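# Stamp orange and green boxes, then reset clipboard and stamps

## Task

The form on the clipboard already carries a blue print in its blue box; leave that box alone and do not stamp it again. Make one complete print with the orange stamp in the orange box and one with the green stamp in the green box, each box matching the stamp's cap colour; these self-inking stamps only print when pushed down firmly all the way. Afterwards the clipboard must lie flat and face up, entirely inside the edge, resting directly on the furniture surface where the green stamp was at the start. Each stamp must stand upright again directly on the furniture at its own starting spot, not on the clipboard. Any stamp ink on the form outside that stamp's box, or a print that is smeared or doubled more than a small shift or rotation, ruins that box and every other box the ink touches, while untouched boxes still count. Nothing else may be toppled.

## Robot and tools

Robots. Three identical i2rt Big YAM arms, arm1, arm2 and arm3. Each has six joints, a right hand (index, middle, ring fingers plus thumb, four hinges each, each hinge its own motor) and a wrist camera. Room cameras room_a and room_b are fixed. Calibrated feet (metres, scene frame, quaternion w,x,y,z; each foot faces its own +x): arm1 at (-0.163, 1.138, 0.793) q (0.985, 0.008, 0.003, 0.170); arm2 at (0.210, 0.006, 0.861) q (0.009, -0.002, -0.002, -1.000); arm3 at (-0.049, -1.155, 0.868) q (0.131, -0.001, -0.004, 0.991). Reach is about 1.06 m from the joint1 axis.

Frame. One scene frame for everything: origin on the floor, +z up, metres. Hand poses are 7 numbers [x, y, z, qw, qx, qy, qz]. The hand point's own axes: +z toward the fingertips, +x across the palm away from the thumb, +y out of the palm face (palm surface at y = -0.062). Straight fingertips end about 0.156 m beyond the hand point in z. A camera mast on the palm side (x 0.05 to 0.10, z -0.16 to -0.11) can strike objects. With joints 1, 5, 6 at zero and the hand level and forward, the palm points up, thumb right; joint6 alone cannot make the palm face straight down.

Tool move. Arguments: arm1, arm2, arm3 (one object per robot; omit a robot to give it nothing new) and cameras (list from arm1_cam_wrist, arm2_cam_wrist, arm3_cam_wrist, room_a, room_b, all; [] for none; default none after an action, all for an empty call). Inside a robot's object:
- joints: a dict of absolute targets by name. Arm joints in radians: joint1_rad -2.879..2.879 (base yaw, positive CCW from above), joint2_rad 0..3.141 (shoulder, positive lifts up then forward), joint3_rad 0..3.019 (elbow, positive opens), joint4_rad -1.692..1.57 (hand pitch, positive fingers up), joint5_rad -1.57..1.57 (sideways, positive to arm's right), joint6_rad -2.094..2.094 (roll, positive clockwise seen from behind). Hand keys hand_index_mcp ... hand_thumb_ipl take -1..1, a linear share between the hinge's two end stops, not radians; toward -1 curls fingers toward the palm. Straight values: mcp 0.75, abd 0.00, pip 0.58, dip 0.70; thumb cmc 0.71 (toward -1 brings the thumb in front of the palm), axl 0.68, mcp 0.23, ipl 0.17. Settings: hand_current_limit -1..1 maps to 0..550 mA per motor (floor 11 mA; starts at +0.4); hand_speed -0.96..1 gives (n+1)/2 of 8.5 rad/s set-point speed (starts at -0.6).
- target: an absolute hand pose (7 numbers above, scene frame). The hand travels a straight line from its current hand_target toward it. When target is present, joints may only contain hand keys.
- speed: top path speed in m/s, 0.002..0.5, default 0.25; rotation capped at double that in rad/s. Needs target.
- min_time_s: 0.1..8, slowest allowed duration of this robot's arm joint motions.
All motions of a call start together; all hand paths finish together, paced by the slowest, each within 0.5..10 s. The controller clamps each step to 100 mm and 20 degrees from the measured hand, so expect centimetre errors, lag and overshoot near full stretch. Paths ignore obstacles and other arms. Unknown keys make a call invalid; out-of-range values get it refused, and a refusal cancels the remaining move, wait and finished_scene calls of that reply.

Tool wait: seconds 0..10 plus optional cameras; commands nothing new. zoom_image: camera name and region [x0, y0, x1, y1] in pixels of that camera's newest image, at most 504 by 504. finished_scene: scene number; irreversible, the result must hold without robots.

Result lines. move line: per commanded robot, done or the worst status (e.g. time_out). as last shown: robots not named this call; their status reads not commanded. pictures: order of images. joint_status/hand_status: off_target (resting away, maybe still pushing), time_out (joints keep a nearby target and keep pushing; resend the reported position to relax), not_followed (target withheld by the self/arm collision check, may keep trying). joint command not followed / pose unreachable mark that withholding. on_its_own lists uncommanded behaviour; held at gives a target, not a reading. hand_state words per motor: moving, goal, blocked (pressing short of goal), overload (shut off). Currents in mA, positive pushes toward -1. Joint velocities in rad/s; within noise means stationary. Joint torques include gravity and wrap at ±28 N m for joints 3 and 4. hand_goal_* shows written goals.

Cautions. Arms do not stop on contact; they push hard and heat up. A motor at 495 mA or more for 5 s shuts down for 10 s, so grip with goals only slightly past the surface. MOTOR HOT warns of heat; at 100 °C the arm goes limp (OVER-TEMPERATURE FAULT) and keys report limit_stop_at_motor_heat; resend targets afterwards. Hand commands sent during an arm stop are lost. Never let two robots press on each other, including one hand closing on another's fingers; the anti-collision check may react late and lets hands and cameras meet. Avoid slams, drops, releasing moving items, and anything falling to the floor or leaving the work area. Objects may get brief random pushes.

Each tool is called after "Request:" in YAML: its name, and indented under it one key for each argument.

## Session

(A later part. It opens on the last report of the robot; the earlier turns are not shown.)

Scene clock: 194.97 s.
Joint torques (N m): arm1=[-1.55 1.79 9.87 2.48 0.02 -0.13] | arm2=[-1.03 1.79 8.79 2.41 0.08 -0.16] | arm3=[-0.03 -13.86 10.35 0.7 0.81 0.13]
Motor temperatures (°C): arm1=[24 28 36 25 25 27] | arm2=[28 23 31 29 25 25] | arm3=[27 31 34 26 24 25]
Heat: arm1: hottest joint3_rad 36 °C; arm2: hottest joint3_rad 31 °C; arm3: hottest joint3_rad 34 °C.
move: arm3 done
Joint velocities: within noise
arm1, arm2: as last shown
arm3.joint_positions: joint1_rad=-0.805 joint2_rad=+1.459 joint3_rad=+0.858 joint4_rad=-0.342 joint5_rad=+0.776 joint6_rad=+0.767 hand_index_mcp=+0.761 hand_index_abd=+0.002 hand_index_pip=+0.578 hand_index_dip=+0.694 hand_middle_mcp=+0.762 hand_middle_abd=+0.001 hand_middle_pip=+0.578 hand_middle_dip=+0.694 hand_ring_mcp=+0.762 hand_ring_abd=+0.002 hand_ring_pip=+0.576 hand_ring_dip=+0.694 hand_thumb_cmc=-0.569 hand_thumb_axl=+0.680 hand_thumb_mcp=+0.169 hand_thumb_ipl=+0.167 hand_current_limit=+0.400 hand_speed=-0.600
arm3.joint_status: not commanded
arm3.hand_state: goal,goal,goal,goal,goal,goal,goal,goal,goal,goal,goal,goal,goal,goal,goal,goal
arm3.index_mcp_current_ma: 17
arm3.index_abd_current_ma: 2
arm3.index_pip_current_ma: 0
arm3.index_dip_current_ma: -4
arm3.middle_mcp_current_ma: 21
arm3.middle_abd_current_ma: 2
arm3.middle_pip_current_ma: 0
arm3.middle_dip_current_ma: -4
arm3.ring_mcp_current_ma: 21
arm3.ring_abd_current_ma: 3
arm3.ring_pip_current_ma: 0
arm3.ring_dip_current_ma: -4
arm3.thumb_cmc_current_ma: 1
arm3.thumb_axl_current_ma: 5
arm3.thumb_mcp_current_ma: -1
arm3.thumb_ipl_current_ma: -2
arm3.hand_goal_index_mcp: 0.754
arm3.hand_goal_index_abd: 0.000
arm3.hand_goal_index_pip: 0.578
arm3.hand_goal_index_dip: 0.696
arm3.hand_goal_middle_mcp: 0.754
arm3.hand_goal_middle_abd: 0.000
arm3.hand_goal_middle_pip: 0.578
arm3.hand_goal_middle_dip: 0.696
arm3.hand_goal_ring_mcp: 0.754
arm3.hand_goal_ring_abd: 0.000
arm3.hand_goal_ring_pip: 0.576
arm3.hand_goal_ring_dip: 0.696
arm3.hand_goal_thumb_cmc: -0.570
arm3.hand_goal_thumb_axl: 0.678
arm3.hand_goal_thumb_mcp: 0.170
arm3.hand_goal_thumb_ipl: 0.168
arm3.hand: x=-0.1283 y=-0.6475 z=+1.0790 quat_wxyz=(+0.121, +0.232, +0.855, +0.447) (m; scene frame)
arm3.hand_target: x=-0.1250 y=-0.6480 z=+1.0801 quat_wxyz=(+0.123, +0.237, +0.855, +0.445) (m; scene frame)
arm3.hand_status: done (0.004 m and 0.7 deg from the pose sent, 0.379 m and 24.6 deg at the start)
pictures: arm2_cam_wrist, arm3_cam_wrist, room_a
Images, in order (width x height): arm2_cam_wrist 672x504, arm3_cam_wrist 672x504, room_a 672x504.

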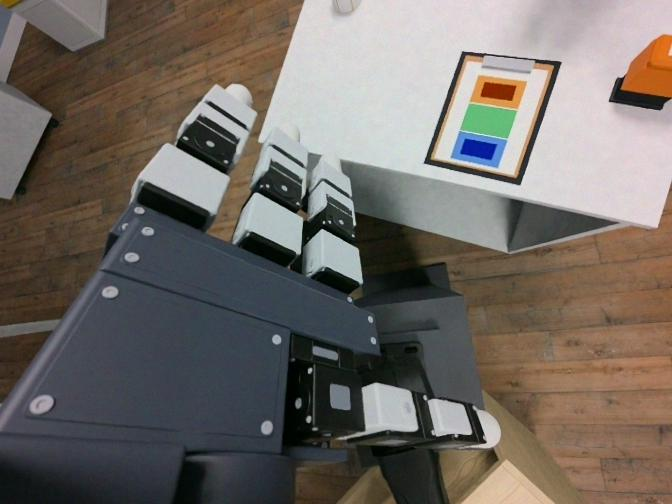

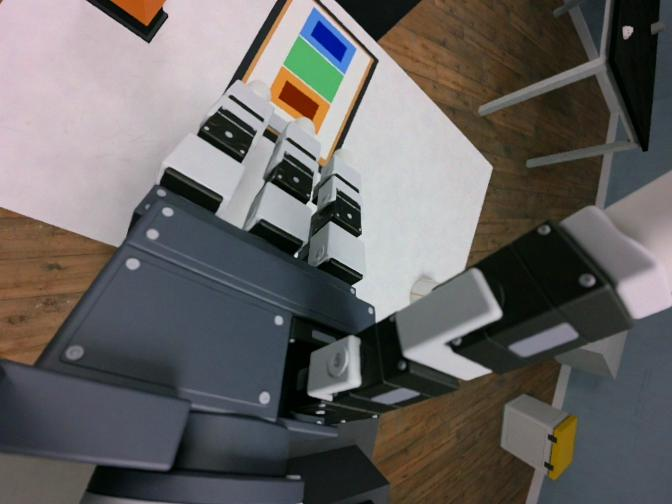

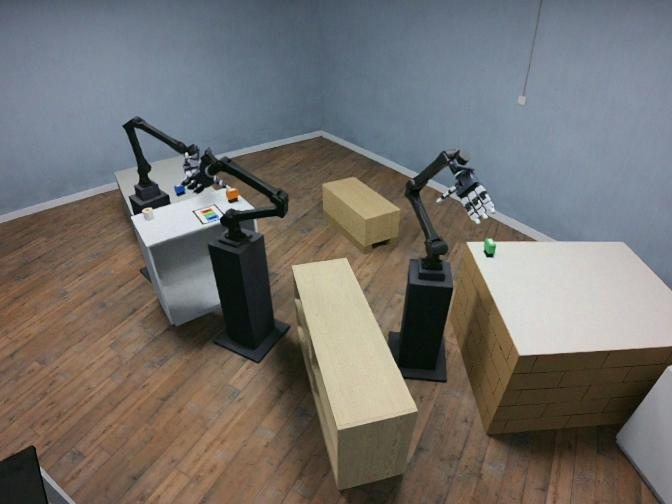

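Request:
move:
  cameras: ["all"]

Scene clock: 196.17 s.
Joint torques (N m): arm1=[-1.55 1.85 9.84 2.47 0.03 -0.13] | arm2=[-0.97 1.79 8.79 2.4 0.08 -0.17] | arm3=[0.03 -13.8 10.35 0.72 0.8 0.12]
Motor temperatures (°C): arm1=[24 28 36 25 25 27] | arm2=[28 23 31 29 25 25] | arm3=[27 31 34 26 24 25]
Heat: arm1: hottest joint3_rad 36 °C; arm2: hottest joint3_rad 31 °C; arm3: hottest joint3_rad 34 °C.
Joint velocities: within noise
arm1.joint_positions: joint1_rad=+0.539 joint2_rad=+0.634 joint3_rad=+1.406 joint4_rad=-1.334 joint5_rad=-0.069 joint6_rad=+1.110 hand_index_mcp=+0.754 hand_index_abd=+0.000 hand_index_pip=+0.577 hand_index_dip=+0.696 hand_middle_mcp=+0.754 hand_middle_abd=+0.000 hand_middle_pip=+0.577 hand_middle_dip=+0.696 hand_ring_mcp=+0.754 hand_ring_abd=+0.000 hand_ring_pip=+0.577 hand_ring_dip=+0.696 hand_thumb_cmc=+0.714 hand_thumb_axl=+0.677 hand_thumb_mcp=+0.226 hand_thumb_ipl=+0.168 hand_current_limit=+0.400 hand_speed=-0.600
arm1.joint_status: not commanded
arm1.hand_state: goal,goal,goal,goal,goal,goal,goal,goal,goal,goal,goal,goal,goal,goal,goal,goal
arm1.index_mcp_current_ma: 0
arm1.index_abd_current_ma: 0
arm1.index_pip_current_ma: 0
arm1.index_dip_current_ma: 0
arm1.middle_mcp_current_ma: 0
arm1.middle_abd_current_ma: 0
arm1.middle_pip_current_ma: 0
arm1.middle_dip_current_ma: 0
arm1.ring_mcp_current_ma: 0
arm1.ring_abd_current_ma: 0
arm1.ring_pip_current_ma: 0
arm1.ring_dip_current_ma: 0
arm1.thumb_cmc_current_ma: 0
arm1.thumb_axl_current_ma: 0
arm1.thumb_mcp_current_ma: 0
arm1.thumb_ipl_current_ma: 0
arm1.hand_goal_index_mcp: 0.754
arm1.hand_goal_index_abd: 0.000
arm1.hand_goal_index_pip: 0.576
arm1.hand_goal_index_dip: 0.696
arm1.hand_goal_middle_mcp: 0.754
arm1.hand_goal_middle_abd: 0.000
arm1.hand_goal_middle_pip: 0.576
arm1.hand_goal_middle_dip: 0.696
arm1.hand_goal_ring_mcp: 0.754
arm1.hand_goal_ring_abd: 0.000
arm1.hand_goal_ring_pip: 0.576
arm1.hand_goal_ring_dip: 0.696
arm1.hand_goal_thumb_cmc: 0.714
arm1.hand_goal_thumb_axl: 0.678
arm1.hand_goal_thumb_mcp: 0.226
arm1.hand_goal_thumb_ipl: 0.168
arm1.hand: x=+0.0601 y=+1.2783 z=+1.3493 quat_wxyz=(-0.137, +0.676, +0.553, +0.467) (m; scene frame)
arm1.hand_target: x=+0.0586 y=+1.2762 z=+1.3602 quat_wxyz=(-0.139, +0.671, +0.550, +0.478) (m; scene frame)
arm1.hand_status: not commanded
arm2.joint_positions: joint1_rad=+1.820 joint2_rad=+0.271 joint3_rad=+0.773 joint4_rad=-1.104 joint5_rad=+0.113 joint6_rad=+1.139 hand_index_mcp=+0.756 hand_index_abd=+0.001 hand_index_pip=+0.577 hand_index_dip=+0.696 hand_middle_mcp=+0.756 hand_middle_abd=+0.001 hand_middle_pip=+0.577 hand_middle_dip=+0.696 hand_ring_mcp=+0.756 hand_ring_abd=+0.001 hand_ring_pip=+0.577 hand_ring_dip=+0.696 hand_thumb_cmc=+0.715 hand_thumb_axl=+0.677 hand_thumb_mcp=+0.225 hand_thumb_ipl=+0.168 hand_current_limit=+0.400 hand_speed=-0.600
arm2.joint_status: not commanded
arm2.hand_state: goal,goal,goal,goal,goal,goal,goal,goal,goal,goal,goal,goal,goal,goal,goal,goal
arm2.index_mcp_current_ma: 7
arm2.index_abd_current_ma: 2
arm2.index_pip_current_ma: 2
arm2.index_dip_current_ma: 0
arm2.middle_mcp_current_ma: 7
arm2.middle_abd_current_ma: 2
arm2.middle_pip_current_ma: 2
arm2.middle_dip_current_ma: 0
arm2.ring_mcp_current_ma: 8
arm2.ring_abd_current_ma: 2
arm2.ring_pip_current_ma: 2
arm2.ring_dip_current_ma: 0
arm2.thumb_cmc_current_ma: 4
arm2.thumb_axl_current_ma: -3
arm2.thumb_mcp_current_ma: -3
arm2.thumb_ipl_current_ma: -1
arm2.hand_goal_index_mcp: 0.754
arm2.hand_goal_index_abd: 0.000
arm2.hand_goal_index_pip: 0.576
arm2.hand_goal_index_dip: 0.696
arm2.hand_goal_middle_mcp: 0.754
arm2.hand_goal_middle_abd: 0.000
arm2.hand_goal_middle_pip: 0.576
arm2.hand_goal_middle_dip: 0.696
arm2.hand_goal_ring_mcp: 0.754
arm2.hand_goal_ring_abd: 0.000
arm2.hand_goal_ring_pip: 0.576
arm2.hand_goal_ring_dip: 0.696
arm2.hand_goal_thumb_cmc: 0.714
arm2.hand_goal_thumb_axl: 0.678
arm2.hand_goal_thumb_mcp: 0.226
arm2.hand_goal_thumb_ipl: 0.168
arm2.hand: x=+0.1657 y=-0.2270 z=+1.2214 quat_wxyz=(+0.390, +0.789, -0.395, +0.262) (m; scene frame)
arm2.hand_target: x=+0.1637 y=-0.2274 z=+1.2301 quat_wxyz=(+0.403, +0.782, -0.392, +0.268) (m; scene frame)
arm2.hand_status: not commanded
arm3.joint_positions: joint1_rad=-0.805 joint2_rad=+1.459 joint3_rad=+0.858 joint4_rad=-0.342 joint5_rad=+0.776 joint6_rad=+0.767 hand_index_mcp=+0.761 hand_index_abd=+0.002 hand_index_pip=+0.578 hand_index_dip=+0.694 hand_middle_mcp=+0.762 hand_middle_abd=+0.001 hand_middle_pip=+0.578 hand_middle_dip=+0.694 hand_ring_mcp=+0.762 hand_ring_abd=+0.002 hand_ring_pip=+0.576 hand_ring_dip=+0.694 hand_thumb_cmc=-0.569 hand_thumb_axl=+0.680 hand_thumb_mcp=+0.169 hand_thumb_ipl=+0.167 hand_current_limit=+0.400 hand_speed=-0.600
arm3.joint_status: not commanded
arm3.hand_state: goal,goal,goal,goal,goal,goal,goal,goal,goal,goal,goal,goal,goal,goal,goal,goal
arm3.index_mcp_current_ma: 17
arm3.index_abd_current_ma: 2
arm3.index_pip_current_ma: 0
arm3.index_dip_current_ma: -4
arm3.middle_mcp_current_ma: 21
arm3.middle_abd_current_ma: 2
arm3.middle_pip_current_ma: 0
arm3.middle_dip_current_ma: -4
arm3.ring_mcp_current_ma: 21
arm3.ring_abd_current_ma: 3
arm3.ring_pip_current_ma: 0
arm3.ring_dip_current_ma: -4
arm3.thumb_cmc_current_ma: 1
arm3.thumb_axl_current_ma: 5
arm3.thumb_mcp_current_ma: -1
arm3.thumb_ipl_current_ma: -2
arm3.hand_goal_index_mcp: 0.754
arm3.hand_goal_index_abd: 0.000
arm3.hand_goal_index_pip: 0.578
arm3.hand_goal_index_dip: 0.696
arm3.hand_goal_middle_mcp: 0.754
arm3.hand_goal_middle_abd: 0.000
arm3.hand_goal_middle_pip: 0.578
arm3.hand_goal_middle_dip: 0.696
arm3.hand_goal_ring_mcp: 0.754
arm3.hand_goal_ring_abd: 0.000
arm3.hand_goal_ring_pip: 0.576
arm3.hand_goal_ring_dip: 0.696
arm3.hand_goal_thumb_cmc: -0.570
arm3.hand_goal_thumb_axl: 0.678
arm3.hand_goal_thumb_mcp: 0.170
arm3.hand_goal_thumb_ipl: 0.168
arm3.hand: x=-0.1283 y=-0.6475 z=+1.0790 quat_wxyz=(+0.121, +0.232, +0.855, +0.447) (m; scene frame)
arm3.hand_target: x=-0.1250 y=-0.6480 z=+1.0801 quat_wxyz=(+0.123, +0.237, +0.855, +0.445) (m; scene frame)
arm3.hand_status: done (0.004 m and 0.7 deg from the pose sent, 0.379 m and 24.6 deg at the start)
pictures: arm1_cam_wrist, arm2_cam_wrist, arm3_cam_wrist, room_a, room_b
Images, in order (width x height): arm1_cam_wrist 672x504, arm2_cam_wrist 672x504, arm3_cam_wrist 672x504, room_a 672x504, room_b 672x504.

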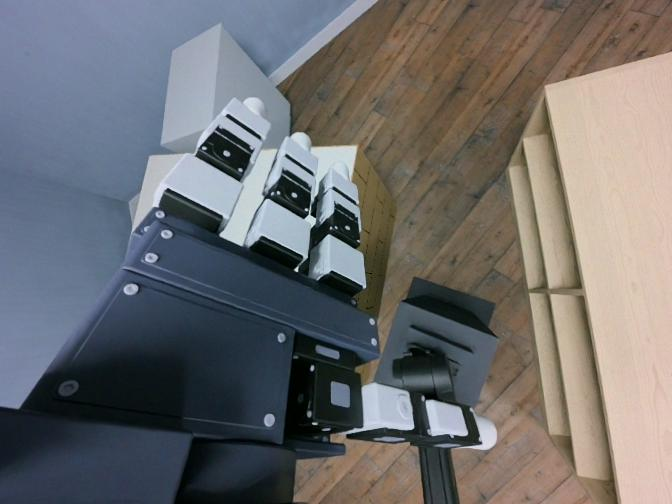

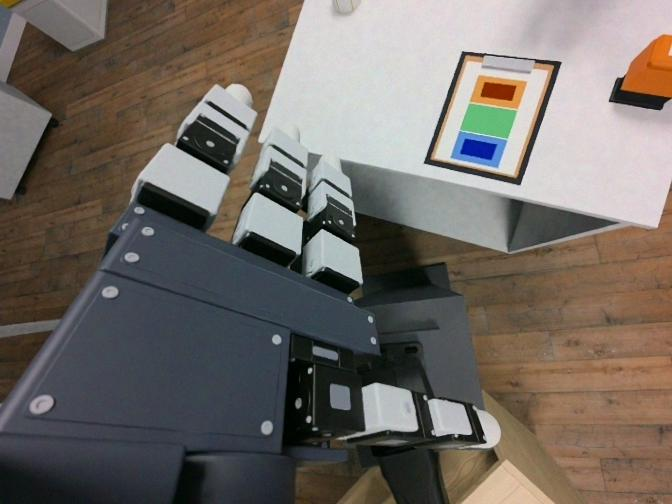

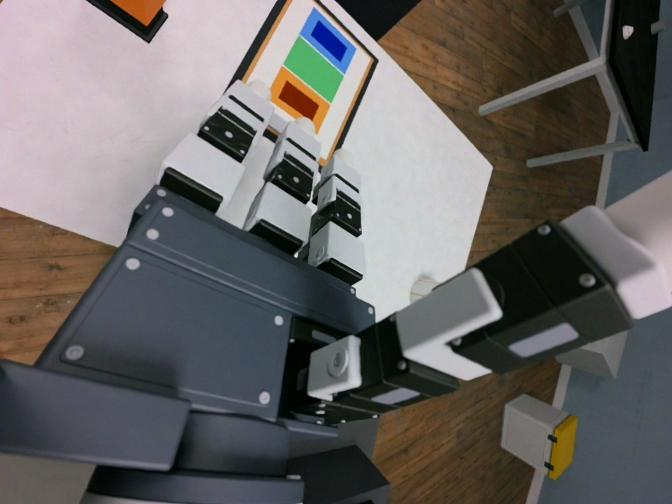

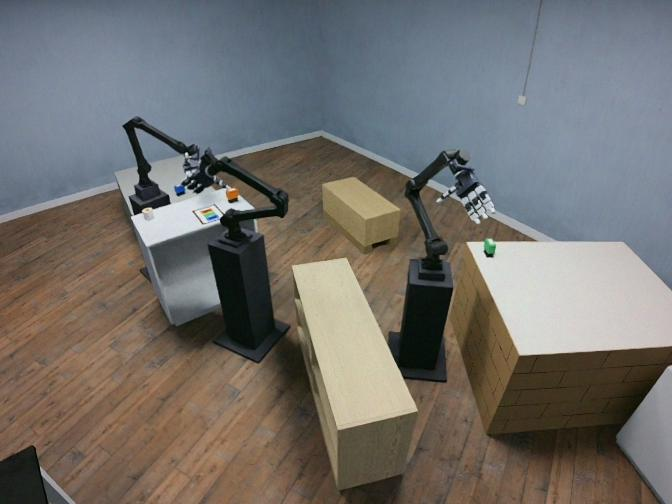

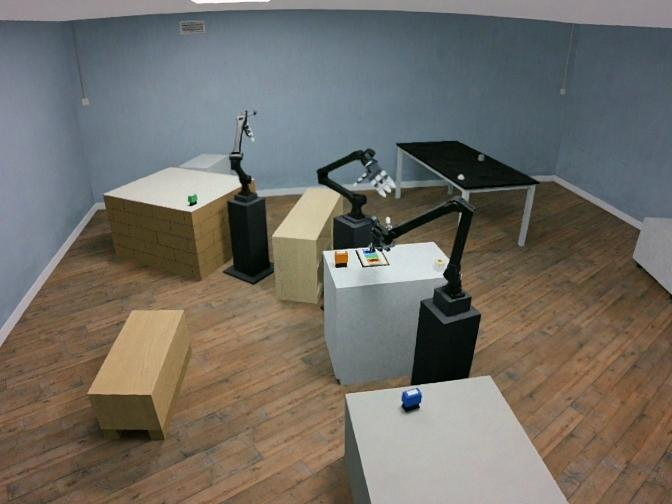

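Request:
move:
  arm3: {"target": [-0.1218, -0.6431, 0.9600, 0.1234, 0.2370, 0.8548, 0.4449], "speed": 0.1}
  cameras: ["arm2_cam_wrist", "arm3_cam_wrist"]

Request:
zoom_image:
  camera: "arm2_cam_wrist"
  region: [400, 0, 600, 200]

Scene clock: 198.27 s.
Joint torques (N m): arm1=[-1.49 1.79 9.85 2.48 0.02 -0.13] | arm2=[-0.97 1.85 8.79 2.41 0.08 -0.16] | arm3=[-0.32 -14.33 7.09 2.03 0.59 0]
Motor temperatures (°C): arm1=[24 28 36 25 25 27] | arm2=[28 23 31 29 25 25] | arm3=[27 30 34 26 24 25]
Heat: arm1: hottest joint3_rad 36 °C; arm2: hottest joint3_rad 31 °C; arm3: hottest joint3_rad 34 °C.
move: arm3 done
Joint velocities: within noise
arm1, arm2: as last shown
arm3.joint_positions: joint1_rad=-0.812 joint2_rad=+1.713 joint3_rad=+0.763 joint4_rad=+0.000 joint5_rad=+0.776 joint6_rad=+0.767 hand_index_mcp=+0.761 hand_index_abd=+0.002 hand_index_pip=+0.578 hand_index_dip=+0.694 hand_middle_mcp=+0.762 hand_middle_abd=+0.001 hand_middle_pip=+0.578 hand_middle_dip=+0.694 hand_ring_mcp=+0.762 hand_ring_abd=+0.002 hand_ring_pip=+0.576 hand_ring_dip=+0.694 hand_thumb_cmc=-0.569 hand_thumb_axl=+0.680 hand_thumb_mcp=+0.169 hand_thumb_ipl=+0.167 hand_current_limit=+0.400 hand_speed=-0.600
arm3.joint_status: not commanded
arm3.hand_state: goal,goal,goal,goal,goal,goal,goal,goal,goal,goal,goal,goal,goal,goal,goal,goal
arm3.index_mcp_current_ma: 17
arm3.index_abd_current_ma: 2
arm3.index_pip_current_ma: 0
arm3.index_dip_current_ma: -4
arm3.middle_mcp_current_ma: 21
arm3.middle_abd_current_ma: 2
arm3.middle_pip_current_ma: 0
arm3.middle_dip_current_ma: -4
arm3.ring_mcp_current_ma: 21
arm3.ring_abd_current_ma: 3
arm3.ring_pip_current_ma: 0
arm3.ring_dip_current_ma: -4
arm3.thumb_cmc_current_ma: 1
arm3.thumb_axl_current_ma: 5
arm3.thumb_mcp_current_ma: -2
arm3.thumb_ipl_current_ma: -2
arm3.hand_goal_index_mcp: 0.754
arm3.hand_goal_index_abd: 0.000
arm3.hand_goal_index_pip: 0.578
arm3.hand_goal_index_dip: 0.696
arm3.hand_goal_middle_mcp: 0.754
arm3.hand_goal_middle_abd: 0.000
arm3.hand_goal_middle_pip: 0.578
arm3.hand_goal_middle_dip: 0.696
arm3.hand_goal_ring_mcp: 0.754
arm3.hand_goal_ring_abd: 0.000
arm3.hand_goal_ring_pip: 0.576
arm3.hand_goal_ring_dip: 0.696
arm3.hand_goal_thumb_cmc: -0.570
arm3.hand_goal_thumb_axl: 0.678
arm3.hand_goal_thumb_mcp: 0.170
arm3.hand_goal_thumb_ipl: 0.168
arm3.hand: x=-0.1255 y=-0.6441 z=+0.9646 quat_wxyz=(+0.124, +0.234, +0.856, +0.444) (m; scene frame)
arm3.hand_target: x=-0.1218 y=-0.6431 z=+0.9601 quat_wxyz=(+0.123, +0.237, +0.855, +0.445) (m; scene frame)
arm3.hand_status: done (0.006 m and 0.4 deg from the pose sent, 0.119 m and 0.7 deg at the start)
pictures: arm2_cam_wrist, arm3_cam_wrist
Images, in order (width x height): arm2_cam_wrist 672x504, arm3_cam_wrist 672x504.

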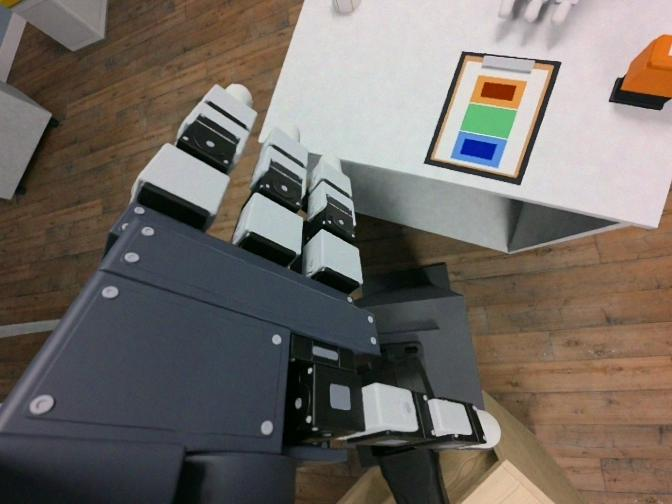

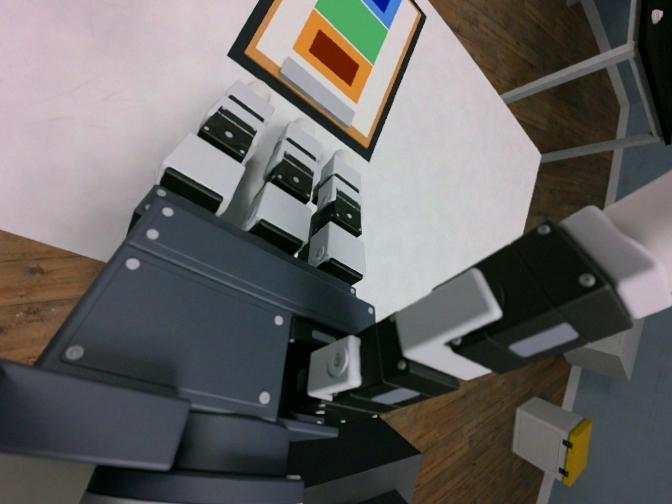

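Scaled by 2.520 from the camera's 672x504 image, which has a finer 960x720 frame.

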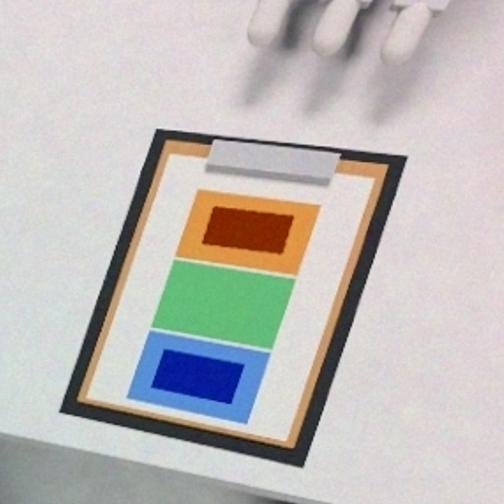

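Request:
move:
  arm3: {"target": [-0.106, -0.655, 0.9505, 0.1234, 0.2370, 0.8548, 0.4449], "speed": 0.06}
  cameras: ["arm2_cam_wrist"]

Request:
zoom_image:
  camera: "arm2_cam_wrist"
  region: [400, 0, 600, 200]

Scene clock: 199.70 s.
Joint torques (N m): arm1=[-1.61 1.85 9.88 2.48 0.03 -0.13] | arm2=[-0.97 1.85 8.76 2.41 0.08 -0.16] | arm3=[-0.21 -14.27 6.56 2.06 0.54 -0.1]
Motor temperatures (°C): arm1=[24 28 36 25 25 27] | arm2=[28 23 31 29 25 25] | arm3=[27 30 34 26 25 25]
Heat: arm1: hottest joint3_rad 36 °C; arm2: hottest joint3_rad 31 °C; arm3: hottest joint3_rad 34 °C.
move: arm3 done
Joint velocities: within noise
arm1, arm2: as last shown
arm3.joint_positions: joint1_rad=-0.835 joint2_rad=+1.713 joint3_rad=+0.706 joint4_rad=+0.069 joint5_rad=+0.764 joint6_rad=+0.753 hand_index_mcp=+0.761 hand_index_abd=+0.002 hand_index_pip=+0.578 hand_index_dip=+0.694 hand_middle_mcp=+0.762 hand_middle_abd=+0.001 hand_middle_pip=+0.578 hand_middle_dip=+0.694 hand_ring_mcp=+0.762 hand_ring_abd=+0.002 hand_ring_pip=+0.576 hand_ring_dip=+0.694 hand_thumb_cmc=-0.569 hand_thumb_axl=+0.680 hand_thumb_mcp=+0.169 hand_thumb_ipl=+0.167 hand_current_limit=+0.400 hand_speed=-0.600
arm3.joint_status: not commanded
arm3.hand_state: goal,goal,goal,goal,goal,goal,goal,goal,goal,goal,goal,goal,goal,goal,goal,goal
arm3.index_mcp_current_ma: 17
arm3.index_abd_current_ma: 2
arm3.index_pip_current_ma: 0
arm3.index_dip_current_ma: -4
arm3.middle_mcp_current_ma: 21
arm3.middle_abd_current_ma: 2
arm3.middle_pip_current_ma: 0
arm3.middle_dip_current_ma: -4
arm3.ring_mcp_current_ma: 21
arm3.ring_abd_current_ma: 3
arm3.ring_pip_current_ma: 0
arm3.ring_dip_current_ma: -4
arm3.thumb_cmc_current_ma: 1
arm3.thumb_axl_current_ma: 5
arm3.thumb_mcp_current_ma: -2
arm3.thumb_ipl_current_ma: -2
arm3.hand_goal_index_mcp: 0.754
arm3.hand_goal_index_abd: 0.000
arm3.hand_goal_index_pip: 0.578
arm3.hand_goal_index_dip: 0.696
arm3.hand_goal_middle_mcp: 0.754
arm3.hand_goal_middle_abd: 0.000
arm3.hand_goal_middle_pip: 0.578
arm3.hand_goal_middle_dip: 0.696
arm3.hand_goal_ring_mcp: 0.754
arm3.hand_goal_ring_abd: 0.000
arm3.hand_goal_ring_pip: 0.576
arm3.hand_goal_ring_dip: 0.696
arm3.hand_goal_thumb_cmc: -0.570
arm3.hand_goal_thumb_axl: 0.678
arm3.hand_goal_thumb_mcp: 0.170
arm3.hand_goal_thumb_ipl: 0.168
arm3.hand: x=-0.1081 y=-0.6561 z=+0.9524 quat_wxyz=(+0.125, +0.238, +0.855, +0.443) (m; scene frame)
arm3.hand_target: x=-0.1059 y=-0.6550 z=+0.9505 quat_wxyz=(+0.123, +0.237, +0.855, +0.445) (m; scene frame)
arm3.hand_status: done (0.003 m and 0.2 deg from the pose sent, 0.026 m and 0.4 deg at the start)
pictures: arm2_cam_wrist
Images, in order (width x height): arm2_cam_wrist 672x504.

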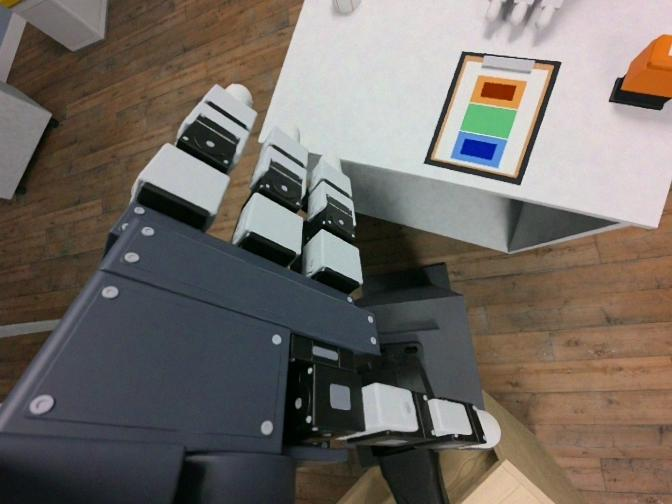

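Scaled by 2.520 from the camera's 672x504 image, which has a finer 960x720 frame.

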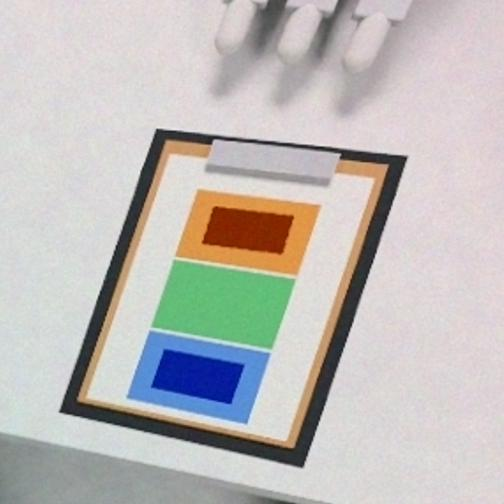

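Request:
zoom_image:
  camera: "arm2_cam_wrist"
  region: [470, 0, 580, 82]

Scaled by 4.582 from the camera's 672x504 image, which has a finer 960x720 frame.

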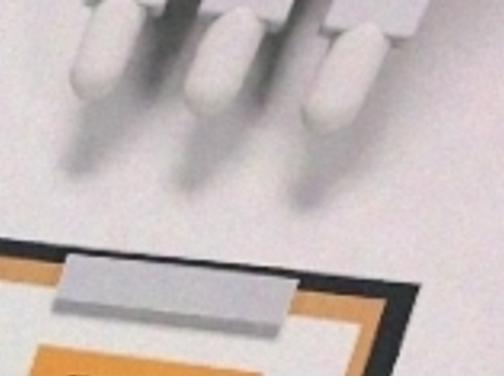

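Request:
move:
  arm3: {"target": [-0.106, -0.655, 0.9380, 0.1234, 0.2370, 0.8548, 0.4449], "speed": 0.06}
  cameras: ["arm2_cam_wrist", "arm3_cam_wrist"]

Request:
zoom_image:
  camera: "arm2_cam_wrist"
  region: [470, 0, 580, 82]

Scene clock: 201.60 s.
Joint torques (N m): arm1=[-1.55 1.79 9.87 2.47 0.03 -0.14] | arm2=[-1.03 1.79 8.76 2.43 0.08 -0.16] | arm3=[-0.21 -13.51 6 2.09 0.55 -0.09]
Motor temperatures (°C): arm1=[24 28 36 25 25 27] | arm2=[28 23 31 29 25 25] | arm3=[27 30 34 26 25 25]
Heat: arm1: hottest joint3_rad 36 °C; arm2: hottest joint3_rad 31 °C; arm3: hottest joint3_rad 34 °C.
move: arm3 done
Joint velocities: within noise
arm1, arm2: as last shown
arm3.joint_positions: joint1_rad=-0.835 joint2_rad=+1.738 joint3_rad=+0.706 joint4_rad=+0.108 joint5_rad=+0.764 joint6_rad=+0.753 hand_index_mcp=+0.761 hand_index_abd=+0.002 hand_index_pip=+0.578 hand_index_dip=+0.694 hand_middle_mcp=+0.762 hand_middle_abd=+0.001 hand_middle_pip=+0.578 hand_middle_dip=+0.694 hand_ring_mcp=+0.762 hand_ring_abd=+0.002 hand_ring_pip=+0.576 hand_ring_dip=+0.694 hand_thumb_cmc=-0.569 hand_thumb_axl=+0.680 hand_thumb_mcp=+0.169 hand_thumb_ipl=+0.167 hand_current_limit=+0.400 hand_speed=-0.600
arm3.joint_status: not commanded
arm3.hand_state: goal,goal,goal,goal,goal,goal,goal,goal,goal,goal,goal,goal,goal,goal,goal,goal
arm3.index_mcp_current_ma: 17
arm3.index_abd_current_ma: 2
arm3.index_pip_current_ma: 0
arm3.index_dip_current_ma: -4
arm3.middle_mcp_current_ma: 21
arm3.middle_abd_current_ma: 2
arm3.middle_pip_current_ma: 0
arm3.middle_dip_current_ma: -4
arm3.ring_mcp_current_ma: 21
arm3.ring_abd_current_ma: 3
arm3.ring_pip_current_ma: 0
arm3.ring_dip_current_ma: -4
arm3.thumb_cmc_current_ma: 1
arm3.thumb_axl_current_ma: 5
arm3.thumb_mcp_current_ma: -2
arm3.thumb_ipl_current_ma: -2
arm3.hand_goal_index_mcp: 0.754
arm3.hand_goal_index_abd: 0.000
arm3.hand_goal_index_pip: 0.578
arm3.hand_goal_index_dip: 0.696
arm3.hand_goal_middle_mcp: 0.754
arm3.hand_goal_middle_abd: 0.000
arm3.hand_goal_middle_pip: 0.578
arm3.hand_goal_middle_dip: 0.696
arm3.hand_goal_ring_mcp: 0.754
arm3.hand_goal_ring_abd: 0.000
arm3.hand_goal_ring_pip: 0.576
arm3.hand_goal_ring_dip: 0.696
arm3.hand_goal_thumb_cmc: -0.570
arm3.hand_goal_thumb_axl: 0.678
arm3.hand_goal_thumb_mcp: 0.170
arm3.hand_goal_thumb_ipl: 0.168
arm3.hand: x=-0.1091 y=-0.6540 z=+0.9463 quat_wxyz=(+0.120, +0.240, +0.853, +0.448) (m; scene frame)
arm3.hand_target: x=-0.1059 y=-0.6552 z=+0.9381 quat_wxyz=(+0.124, +0.237, +0.855, +0.445) (m; scene frame)
arm3.hand_status: done (0.009 m and 0.7 deg from the pose sent, 0.015 m and 0.2 deg at the start)
pictures: arm2_cam_wrist, arm3_cam_wrist
Images, in order (width x height): arm2_cam_wrist 672x504, arm3_cam_wrist 672x504.

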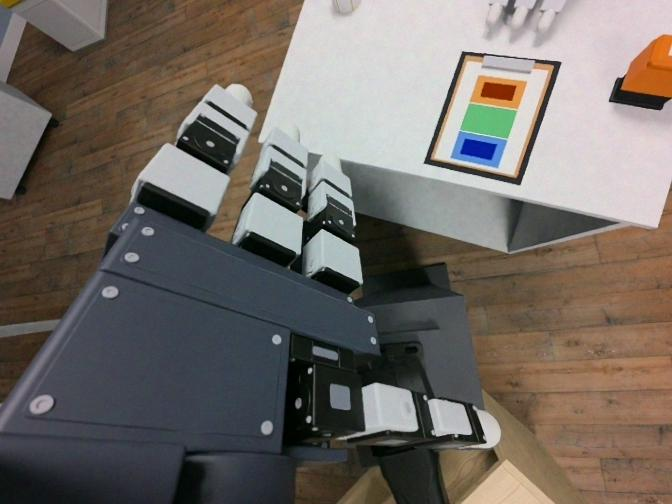

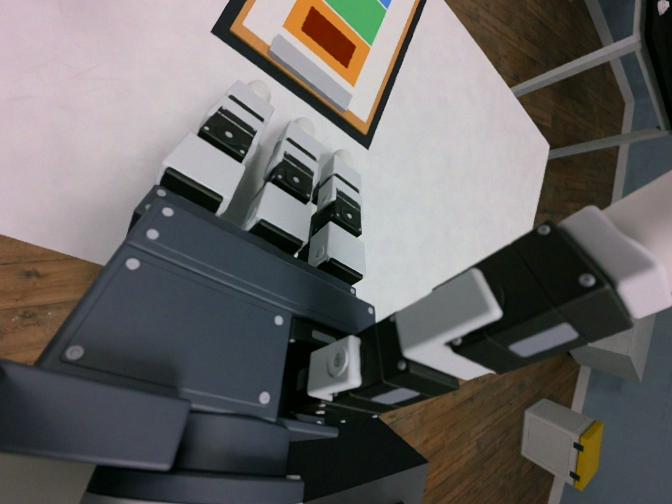

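Scaled by 4.582 from the camera's 672x504 image, which has a finer 960x720 frame.

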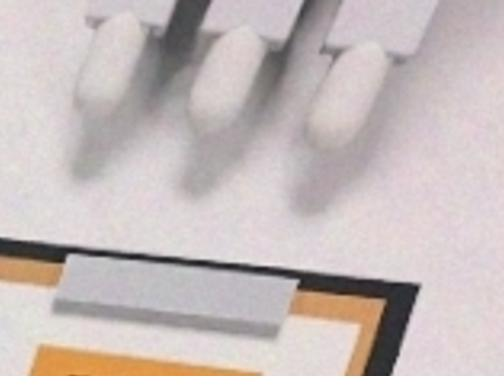

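Request:
move:
  arm3: {"target": [-0.106, -0.655, 0.9230, 0.1234, 0.2370, 0.8548, 0.4449], "speed": 0.06}
  cameras: ["arm2_cam_wrist"]

Request:
zoom_image:
  camera: "arm2_cam_wrist"
  region: [470, 0, 580, 82]

Scene clock: 202.73 s.
Joint torques (N m): arm1=[-1.55 1.9 9.88 2.47 0.02 -0.14] | arm2=[-1.03 1.79 8.76 2.41 0.08 -0.16] | arm3=[-0.09 -13.74 5.82 2.07 0.55 -0.09]
Motor temperatures (°C): arm1=[24 28 36 25 25 27] | arm2=[28 23 31 29 25 25] | arm3=[27 30 34 26 25 25]
Heat: arm1: hottest joint3_rad 36 °C; arm2: hottest joint3_rad 31 °C; arm3: hottest joint3_rad 34 °C.
move: arm3 done
Joint velocities: within noise
arm1, arm2: as last shown
arm3.joint_positions: joint1_rad=-0.835 joint2_rad=+1.783 joint3_rad=+0.700 joint4_rad=+0.156 joint5_rad=+0.764 joint6_rad=+0.753 hand_index_mcp=+0.761 hand_index_abd=+0.002 hand_index_pip=+0.578 hand_index_dip=+0.694 hand_middle_mcp=+0.762 hand_middle_abd=+0.001 hand_middle_pip=+0.578 hand_middle_dip=+0.694 hand_ring_mcp=+0.762 hand_ring_abd=+0.002 hand_ring_pip=+0.576 hand_ring_dip=+0.694 hand_thumb_cmc=-0.569 hand_thumb_axl=+0.680 hand_thumb_mcp=+0.169 hand_thumb_ipl=+0.167 hand_current_limit=+0.400 hand_speed=-0.600
arm3.joint_status: not commanded
arm3.hand_state: goal,goal,goal,goal,goal,goal,goal,goal,goal,goal,goal,goal,goal,goal,goal,goal
arm3.index_mcp_current_ma: 17
arm3.index_abd_current_ma: 2
arm3.index_pip_current_ma: 0
arm3.index_dip_current_ma: -4
arm3.middle_mcp_current_ma: 21
arm3.middle_abd_current_ma: 2
arm3.middle_pip_current_ma: 0
arm3.middle_dip_current_ma: -4
arm3.ring_mcp_current_ma: 21
arm3.ring_abd_current_ma: 3
arm3.ring_pip_current_ma: 0
arm3.ring_dip_current_ma: -4
arm3.thumb_cmc_current_ma: 1
arm3.thumb_axl_current_ma: 5
arm3.thumb_mcp_current_ma: -2
arm3.thumb_ipl_current_ma: -2
arm3.hand_goal_index_mcp: 0.754
arm3.hand_goal_index_abd: 0.000
arm3.hand_goal_index_pip: 0.578
arm3.hand_goal_index_dip: 0.696
arm3.hand_goal_middle_mcp: 0.754
arm3.hand_goal_middle_abd: 0.000
arm3.hand_goal_middle_pip: 0.578
arm3.hand_goal_middle_dip: 0.696
arm3.hand_goal_ring_mcp: 0.754
arm3.hand_goal_ring_abd: 0.000
arm3.hand_goal_ring_pip: 0.576
arm3.hand_goal_ring_dip: 0.696
arm3.hand_goal_thumb_cmc: -0.570
arm3.hand_goal_thumb_axl: 0.678
arm3.hand_goal_thumb_mcp: 0.170
arm3.hand_goal_thumb_ipl: 0.168
arm3.hand: x=-0.1086 y=-0.6548 z=+0.9302 quat_wxyz=(+0.121, +0.239, +0.853, +0.447) (m; scene frame)
arm3.hand_target: x=-0.1060 y=-0.6551 z=+0.9233 quat_wxyz=(+0.123, +0.237, +0.855, +0.445) (m; scene frame)
arm3.hand_status: done (0.008 m and 0.5 deg from the pose sent, 0.024 m and 0.7 deg at the start)
pictures: arm2_cam_wrist
Images, in order (width x height): arm2_cam_wrist 672x504.

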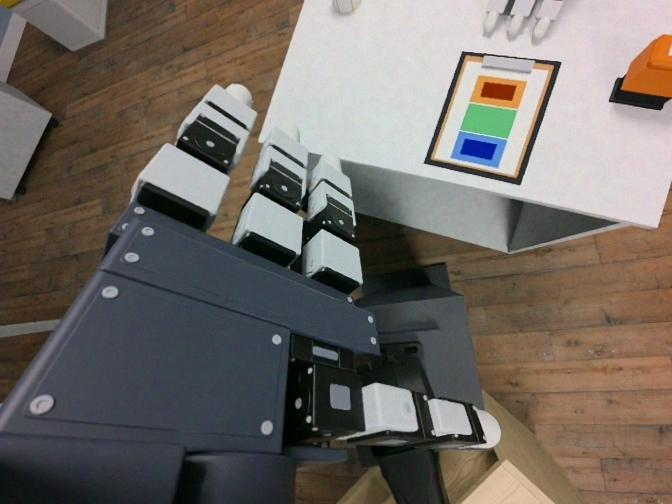

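Scaled by 4.582 from the camera's 672x504 image, which has a finer 960x720 frame.

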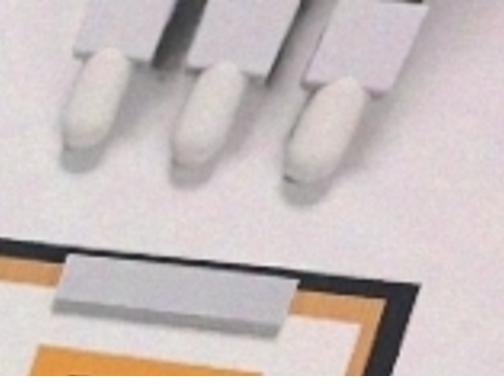

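Request:
move:
  arm3: {"target": [-0.1030, -0.6500, 0.9160, 0.1234, 0.2370, 0.8548, 0.4449], "speed": 0.06}

Request:
move:
  arm3: {"target": [-0.0802, -0.6121, 0.9160, 0.1234, 0.2370, 0.8548, 0.4449], "speed": 0.06}
  cameras: ["arm2_cam_wrist"]

Request:
zoom_image:
  camera: "arm2_cam_wrist"
  region: [470, 0, 580, 82]

Scene clock: 207.63 s.
Joint torques (N m): arm1=[-1.55 1.73 9.87 2.48 0.02 -0.14] | arm2=[-0.97 1.85 8.77 2.39 0.08 -0.17] | arm3=[-0.56 -13.1 6.27 2.02 0.45 -0.1]
Motor temperatures (°C): arm1=[24 27 36 25 25 27] | arm2=[28 23 31 29 25 25] | arm3=[27 30 34 26 25 25]
Heat: arm1: hottest joint3_rad 36 °C; arm2: hottest joint3_rad 31 °C; arm3: hottest joint3_rad 34 °C.
move: arm3 off_target
Joint velocities: within noise
arm1, arm2: as last shown
arm3.joint_positions: joint1_rad=-0.843 joint2_rad=+1.800 joint3_rad=+0.700 joint4_rad=+0.187 joint5_rad=+0.758 joint6_rad=+0.740 hand_index_mcp=+0.760 hand_index_abd=+0.002 hand_index_pip=+0.578 hand_index_dip=+0.694 hand_middle_mcp=+0.760 hand_middle_abd=+0.001 hand_middle_pip=+0.578 hand_middle_dip=+0.694 hand_ring_mcp=+0.761 hand_ring_abd=+0.002 hand_ring_pip=+0.576 hand_ring_dip=+0.694 hand_thumb_cmc=-0.569 hand_thumb_axl=+0.680 hand_thumb_mcp=+0.169 hand_thumb_ipl=+0.167 hand_current_limit=+0.400 hand_speed=-0.600
arm3.joint_status: not commanded
arm3.hand_state: goal,goal,goal,goal,goal,goal,goal,goal,goal,goal,goal,goal,goal,goal,goal,goal
arm3.index_mcp_current_ma: 13
arm3.index_abd_current_ma: 2
arm3.index_pip_current_ma: 0
arm3.index_dip_current_ma: -4
arm3.middle_mcp_current_ma: 14
arm3.middle_abd_current_ma: 2
arm3.middle_pip_current_ma: 0
arm3.middle_dip_current_ma: -4
arm3.ring_mcp_current_ma: 16
arm3.ring_abd_current_ma: 2
arm3.ring_pip_current_ma: 0
arm3.ring_dip_current_ma: -4
arm3.thumb_cmc_current_ma: 1
arm3.thumb_axl_current_ma: 5
arm3.thumb_mcp_current_ma: -2
arm3.thumb_ipl_current_ma: -2
arm3.hand_goal_index_mcp: 0.754
arm3.hand_goal_index_abd: 0.000
arm3.hand_goal_index_pip: 0.578
arm3.hand_goal_index_dip: 0.696
arm3.hand_goal_middle_mcp: 0.754
arm3.hand_goal_middle_abd: 0.000
arm3.hand_goal_middle_pip: 0.578
arm3.hand_goal_middle_dip: 0.696
arm3.hand_goal_ring_mcp: 0.754
arm3.hand_goal_ring_abd: 0.000
arm3.hand_goal_ring_pip: 0.576
arm3.hand_goal_ring_dip: 0.696
arm3.hand_goal_thumb_cmc: -0.570
arm3.hand_goal_thumb_axl: 0.678
arm3.hand_goal_thumb_mcp: 0.170
arm3.hand_goal_thumb_ipl: 0.168
arm3.hand: x=-0.1069 y=-0.6519 z=+0.9260 quat_wxyz=(+0.119, +0.239, +0.852, +0.450) (m; scene frame)
arm3.hand_target: x=-0.1030 y=-0.6503 z=+0.9161 quat_wxyz=(+0.123, +0.237, +0.855, +0.445) (m; scene frame)
arm3.hand_status: off_target (0.011 m and 0.8 deg from the pose sent, 0.016 m and 0.5 deg at the start)
pictures: none

Scene clock: 208.93 s.
Joint torques (N m): arm1=[-1.61 1.85 9.87 2.5 0.02 -0.14] | arm2=[-1.03 1.85 8.79 2.43 0.08 -0.17] | arm3=[-0.67 -13.16 8.39 1.89 0.33 -0.13]
Motor temperatures (°C): arm1=[24 27 36 25 25 27] | arm2=[28 23 31 29 25 25] | arm3=[27 30 33 26 25 25]
Heat: arm1: hottest joint3_rad 36 °C; arm2: hottest joint3_rad 31 °C; arm3: hottest joint3_rad 33 °C.
move: arm3 off_target
Joint velocities: within noise
arm1, arm2: as last shown
arm3.joint_positions: joint1_rad=-0.929 joint2_rad=+1.832 joint3_rad=+0.744 joint4_rad=+0.232 joint5_rad=+0.704 joint6_rad=+0.649 hand_index_mcp=+0.755 hand_index_abd=+0.000 hand_index_pip=+0.577 hand_index_dip=+0.694 hand_middle_mcp=+0.755 hand_middle_abd=+0.000 hand_middle_pip=+0.577 hand_middle_dip=+0.694 hand_ring_mcp=+0.755 hand_ring_abd=+0.001 hand_ring_pip=+0.575 hand_ring_dip=+0.694 hand_thumb_cmc=-0.569 hand_thumb_axl=+0.680 hand_thumb_mcp=+0.169 hand_thumb_ipl=+0.167 hand_current_limit=+0.400 hand_speed=-0.600
arm3.joint_status: not commanded
arm3.hand_state: goal,goal,goal,goal,goal,goal,goal,goal,goal,goal,goal,goal,goal,goal,goal,goal
arm3.index_mcp_current_ma: 1
arm3.index_abd_current_ma: 0
arm3.index_pip_current_ma: -2
arm3.index_dip_current_ma: -4
arm3.middle_mcp_current_ma: 1
arm3.middle_abd_current_ma: 0
arm3.middle_pip_current_ma: -2
arm3.middle_dip_current_ma: -4
arm3.ring_mcp_current_ma: 1
arm3.ring_abd_current_ma: 1
arm3.ring_pip_current_ma: -1
arm3.ring_dip_current_ma: -4
arm3.thumb_cmc_current_ma: 1
arm3.thumb_axl_current_ma: 5
arm3.thumb_mcp_current_ma: -2
arm3.thumb_ipl_current_ma: -2
arm3.hand_goal_index_mcp: 0.754
arm3.hand_goal_index_abd: 0.000
arm3.hand_goal_index_pip: 0.578
arm3.hand_goal_index_dip: 0.696
arm3.hand_goal_middle_mcp: 0.754
arm3.hand_goal_middle_abd: 0.000
arm3.hand_goal_middle_pip: 0.578
arm3.hand_goal_middle_dip: 0.696
arm3.hand_goal_ring_mcp: 0.754
arm3.hand_goal_ring_abd: 0.000
arm3.hand_goal_ring_pip: 0.576
arm3.hand_goal_ring_dip: 0.696
arm3.hand_goal_thumb_cmc: -0.570
arm3.hand_goal_thumb_axl: 0.678
arm3.hand_goal_thumb_mcp: 0.170
arm3.hand_goal_thumb_ipl: 0.168
arm3.hand: x=-0.0827 y=-0.6212 z=+0.9253 quat_wxyz=(+0.121, +0.238, +0.853, +0.448) (m; scene frame)
arm3.hand_target: x=-0.0802 y=-0.6126 z=+0.9162 quat_wxyz=(+0.123, +0.237, +0.855, +0.445) (m; scene frame)
arm3.hand_status: off_target (0.013 m and 0.5 deg from the pose sent, 0.049 m and 0.8 deg at the start)
pictures: arm2_cam_wrist
Images, in order (width x height): arm2_cam_wrist 672x504.

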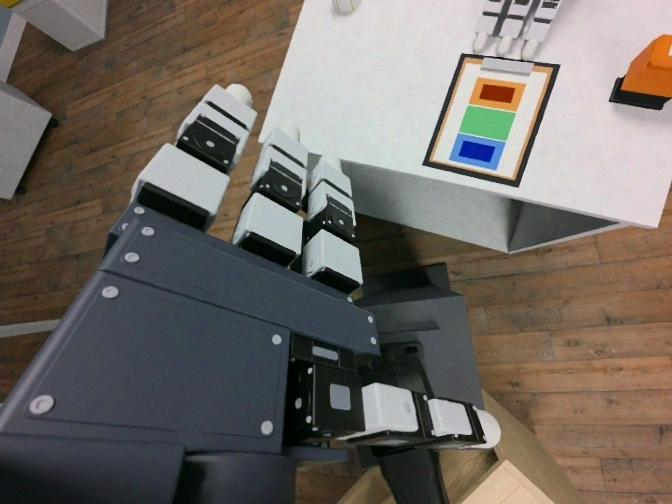

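Scaled by 4.582 from the camera's 672x504 image, which has a finer 960x720 frame.

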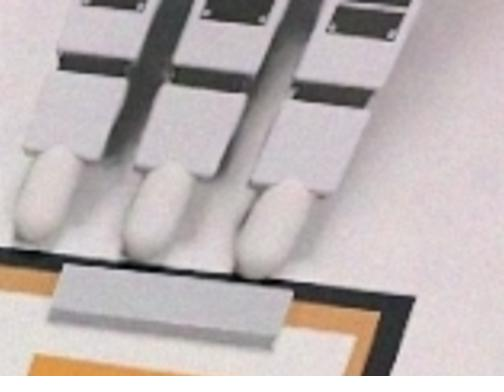

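Request:
move:
  arm3: {"target": [-0.0570, -0.5730, 0.9160, 0.1234, 0.2370, 0.8548, 0.4449], "speed": 0.06}
  cameras: ["arm2_cam_wrist"]

Request:
zoom_image:
  camera: "arm2_cam_wrist"
  region: [400, 20, 600, 220]

Scene clock: 210.40 s.
Joint torques (N m): arm1=[-1.55 1.79 9.87 2.48 0.02 -0.13] | arm2=[-1.08 1.85 8.77 2.4 0.08 -0.17] | arm3=[-0.67 -14.27 8.88 2 0.31 -0.11]
Motor temperatures (°C): arm1=[24 27 36 25 25 27] | arm2=[28 23 31 29 25 25] | arm3=[27 30 33 26 25 25]
Heat: arm1: hottest joint3_rad 36 °C; arm2: hottest joint3_rad 31 °C; arm3: hottest joint3_rad 33 °C.
move: arm3 off_target
Joint velocities: within noise
arm1, arm2: as last shown
arm3.joint_positions: joint1_rad=-1.009 joint2_rad=+1.878 joint3_rad=+0.822 joint4_rad=+0.246 joint5_rad=+0.649 joint6_rad=+0.574 hand_index_mcp=+0.754 hand_index_abd=+0.000 hand_index_pip=+0.577 hand_index_dip=+0.694 hand_middle_mcp=+0.754 hand_middle_abd=+0.000 hand_middle_pip=+0.576 hand_middle_dip=+0.694 hand_ring_mcp=+0.754 hand_ring_abd=+0.000 hand_ring_pip=+0.575 hand_ring_dip=+0.694 hand_thumb_cmc=-0.569 hand_thumb_axl=+0.680 hand_thumb_mcp=+0.169 hand_thumb_ipl=+0.167 hand_current_limit=+0.400 hand_speed=-0.600
arm3.joint_status: not commanded
arm3.hand_state: goal,goal,goal,goal,goal,goal,goal,goal,goal,goal,goal,goal,goal,goal,goal,goal
arm3.index_mcp_current_ma: 0
arm3.index_abd_current_ma: 0
arm3.index_pip_current_ma: -2
arm3.index_dip_current_ma: -4
arm3.middle_mcp_current_ma: 0
arm3.middle_abd_current_ma: 0
arm3.middle_pip_current_ma: -3
arm3.middle_dip_current_ma: -4
arm3.ring_mcp_current_ma: 0
arm3.ring_abd_current_ma: 1
arm3.ring_pip_current_ma: -2
arm3.ring_dip_current_ma: -4
arm3.thumb_cmc_current_ma: 1
arm3.thumb_axl_current_ma: 5
arm3.thumb_mcp_current_ma: -2
arm3.thumb_ipl_current_ma: -2
arm3.hand_goal_index_mcp: 0.754
arm3.hand_goal_index_abd: 0.000
arm3.hand_goal_index_pip: 0.578
arm3.hand_goal_index_dip: 0.696
arm3.hand_goal_middle_mcp: 0.754
arm3.hand_goal_middle_abd: 0.000
arm3.hand_goal_middle_pip: 0.578
arm3.hand_goal_middle_dip: 0.696
arm3.hand_goal_ring_mcp: 0.754
arm3.hand_goal_ring_abd: 0.000
arm3.hand_goal_ring_pip: 0.576
arm3.hand_goal_ring_dip: 0.696
arm3.hand_goal_thumb_cmc: -0.570
arm3.hand_goal_thumb_axl: 0.678
arm3.hand_goal_thumb_mcp: 0.170
arm3.hand_goal_thumb_ipl: 0.168
arm3.hand: x=-0.0605 y=-0.5822 z=+0.9260 quat_wxyz=(+0.120, +0.238, +0.853, +0.448) (m; scene frame)
arm3.hand_target: x=-0.0570 y=-0.5736 z=+0.9162 quat_wxyz=(+0.123, +0.237, +0.855, +0.445) (m; scene frame)
arm3.hand_status: off_target (0.014 m and 0.5 deg from the pose sent, 0.055 m and 0.5 deg at the start)
pictures: arm2_cam_wrist
Images, in order (width x height): arm2_cam_wrist 672x504.

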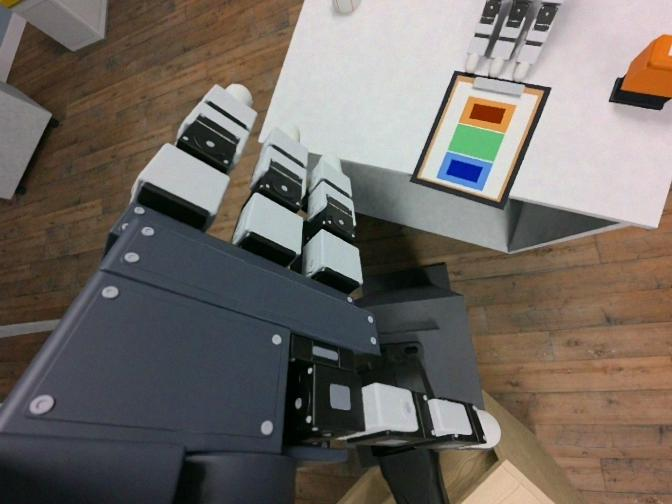

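Scaled by 2.520 from the camera's 672x504 image, which has a finer 960x720 frame.

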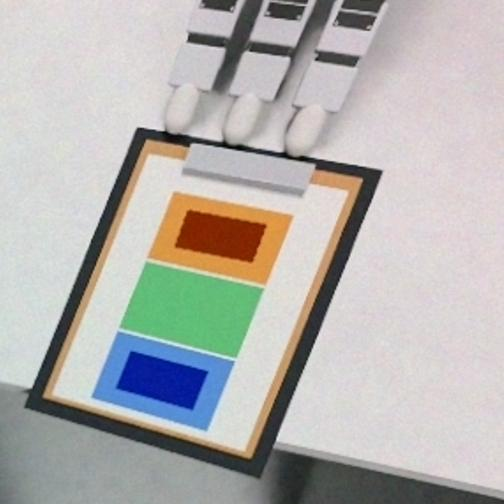

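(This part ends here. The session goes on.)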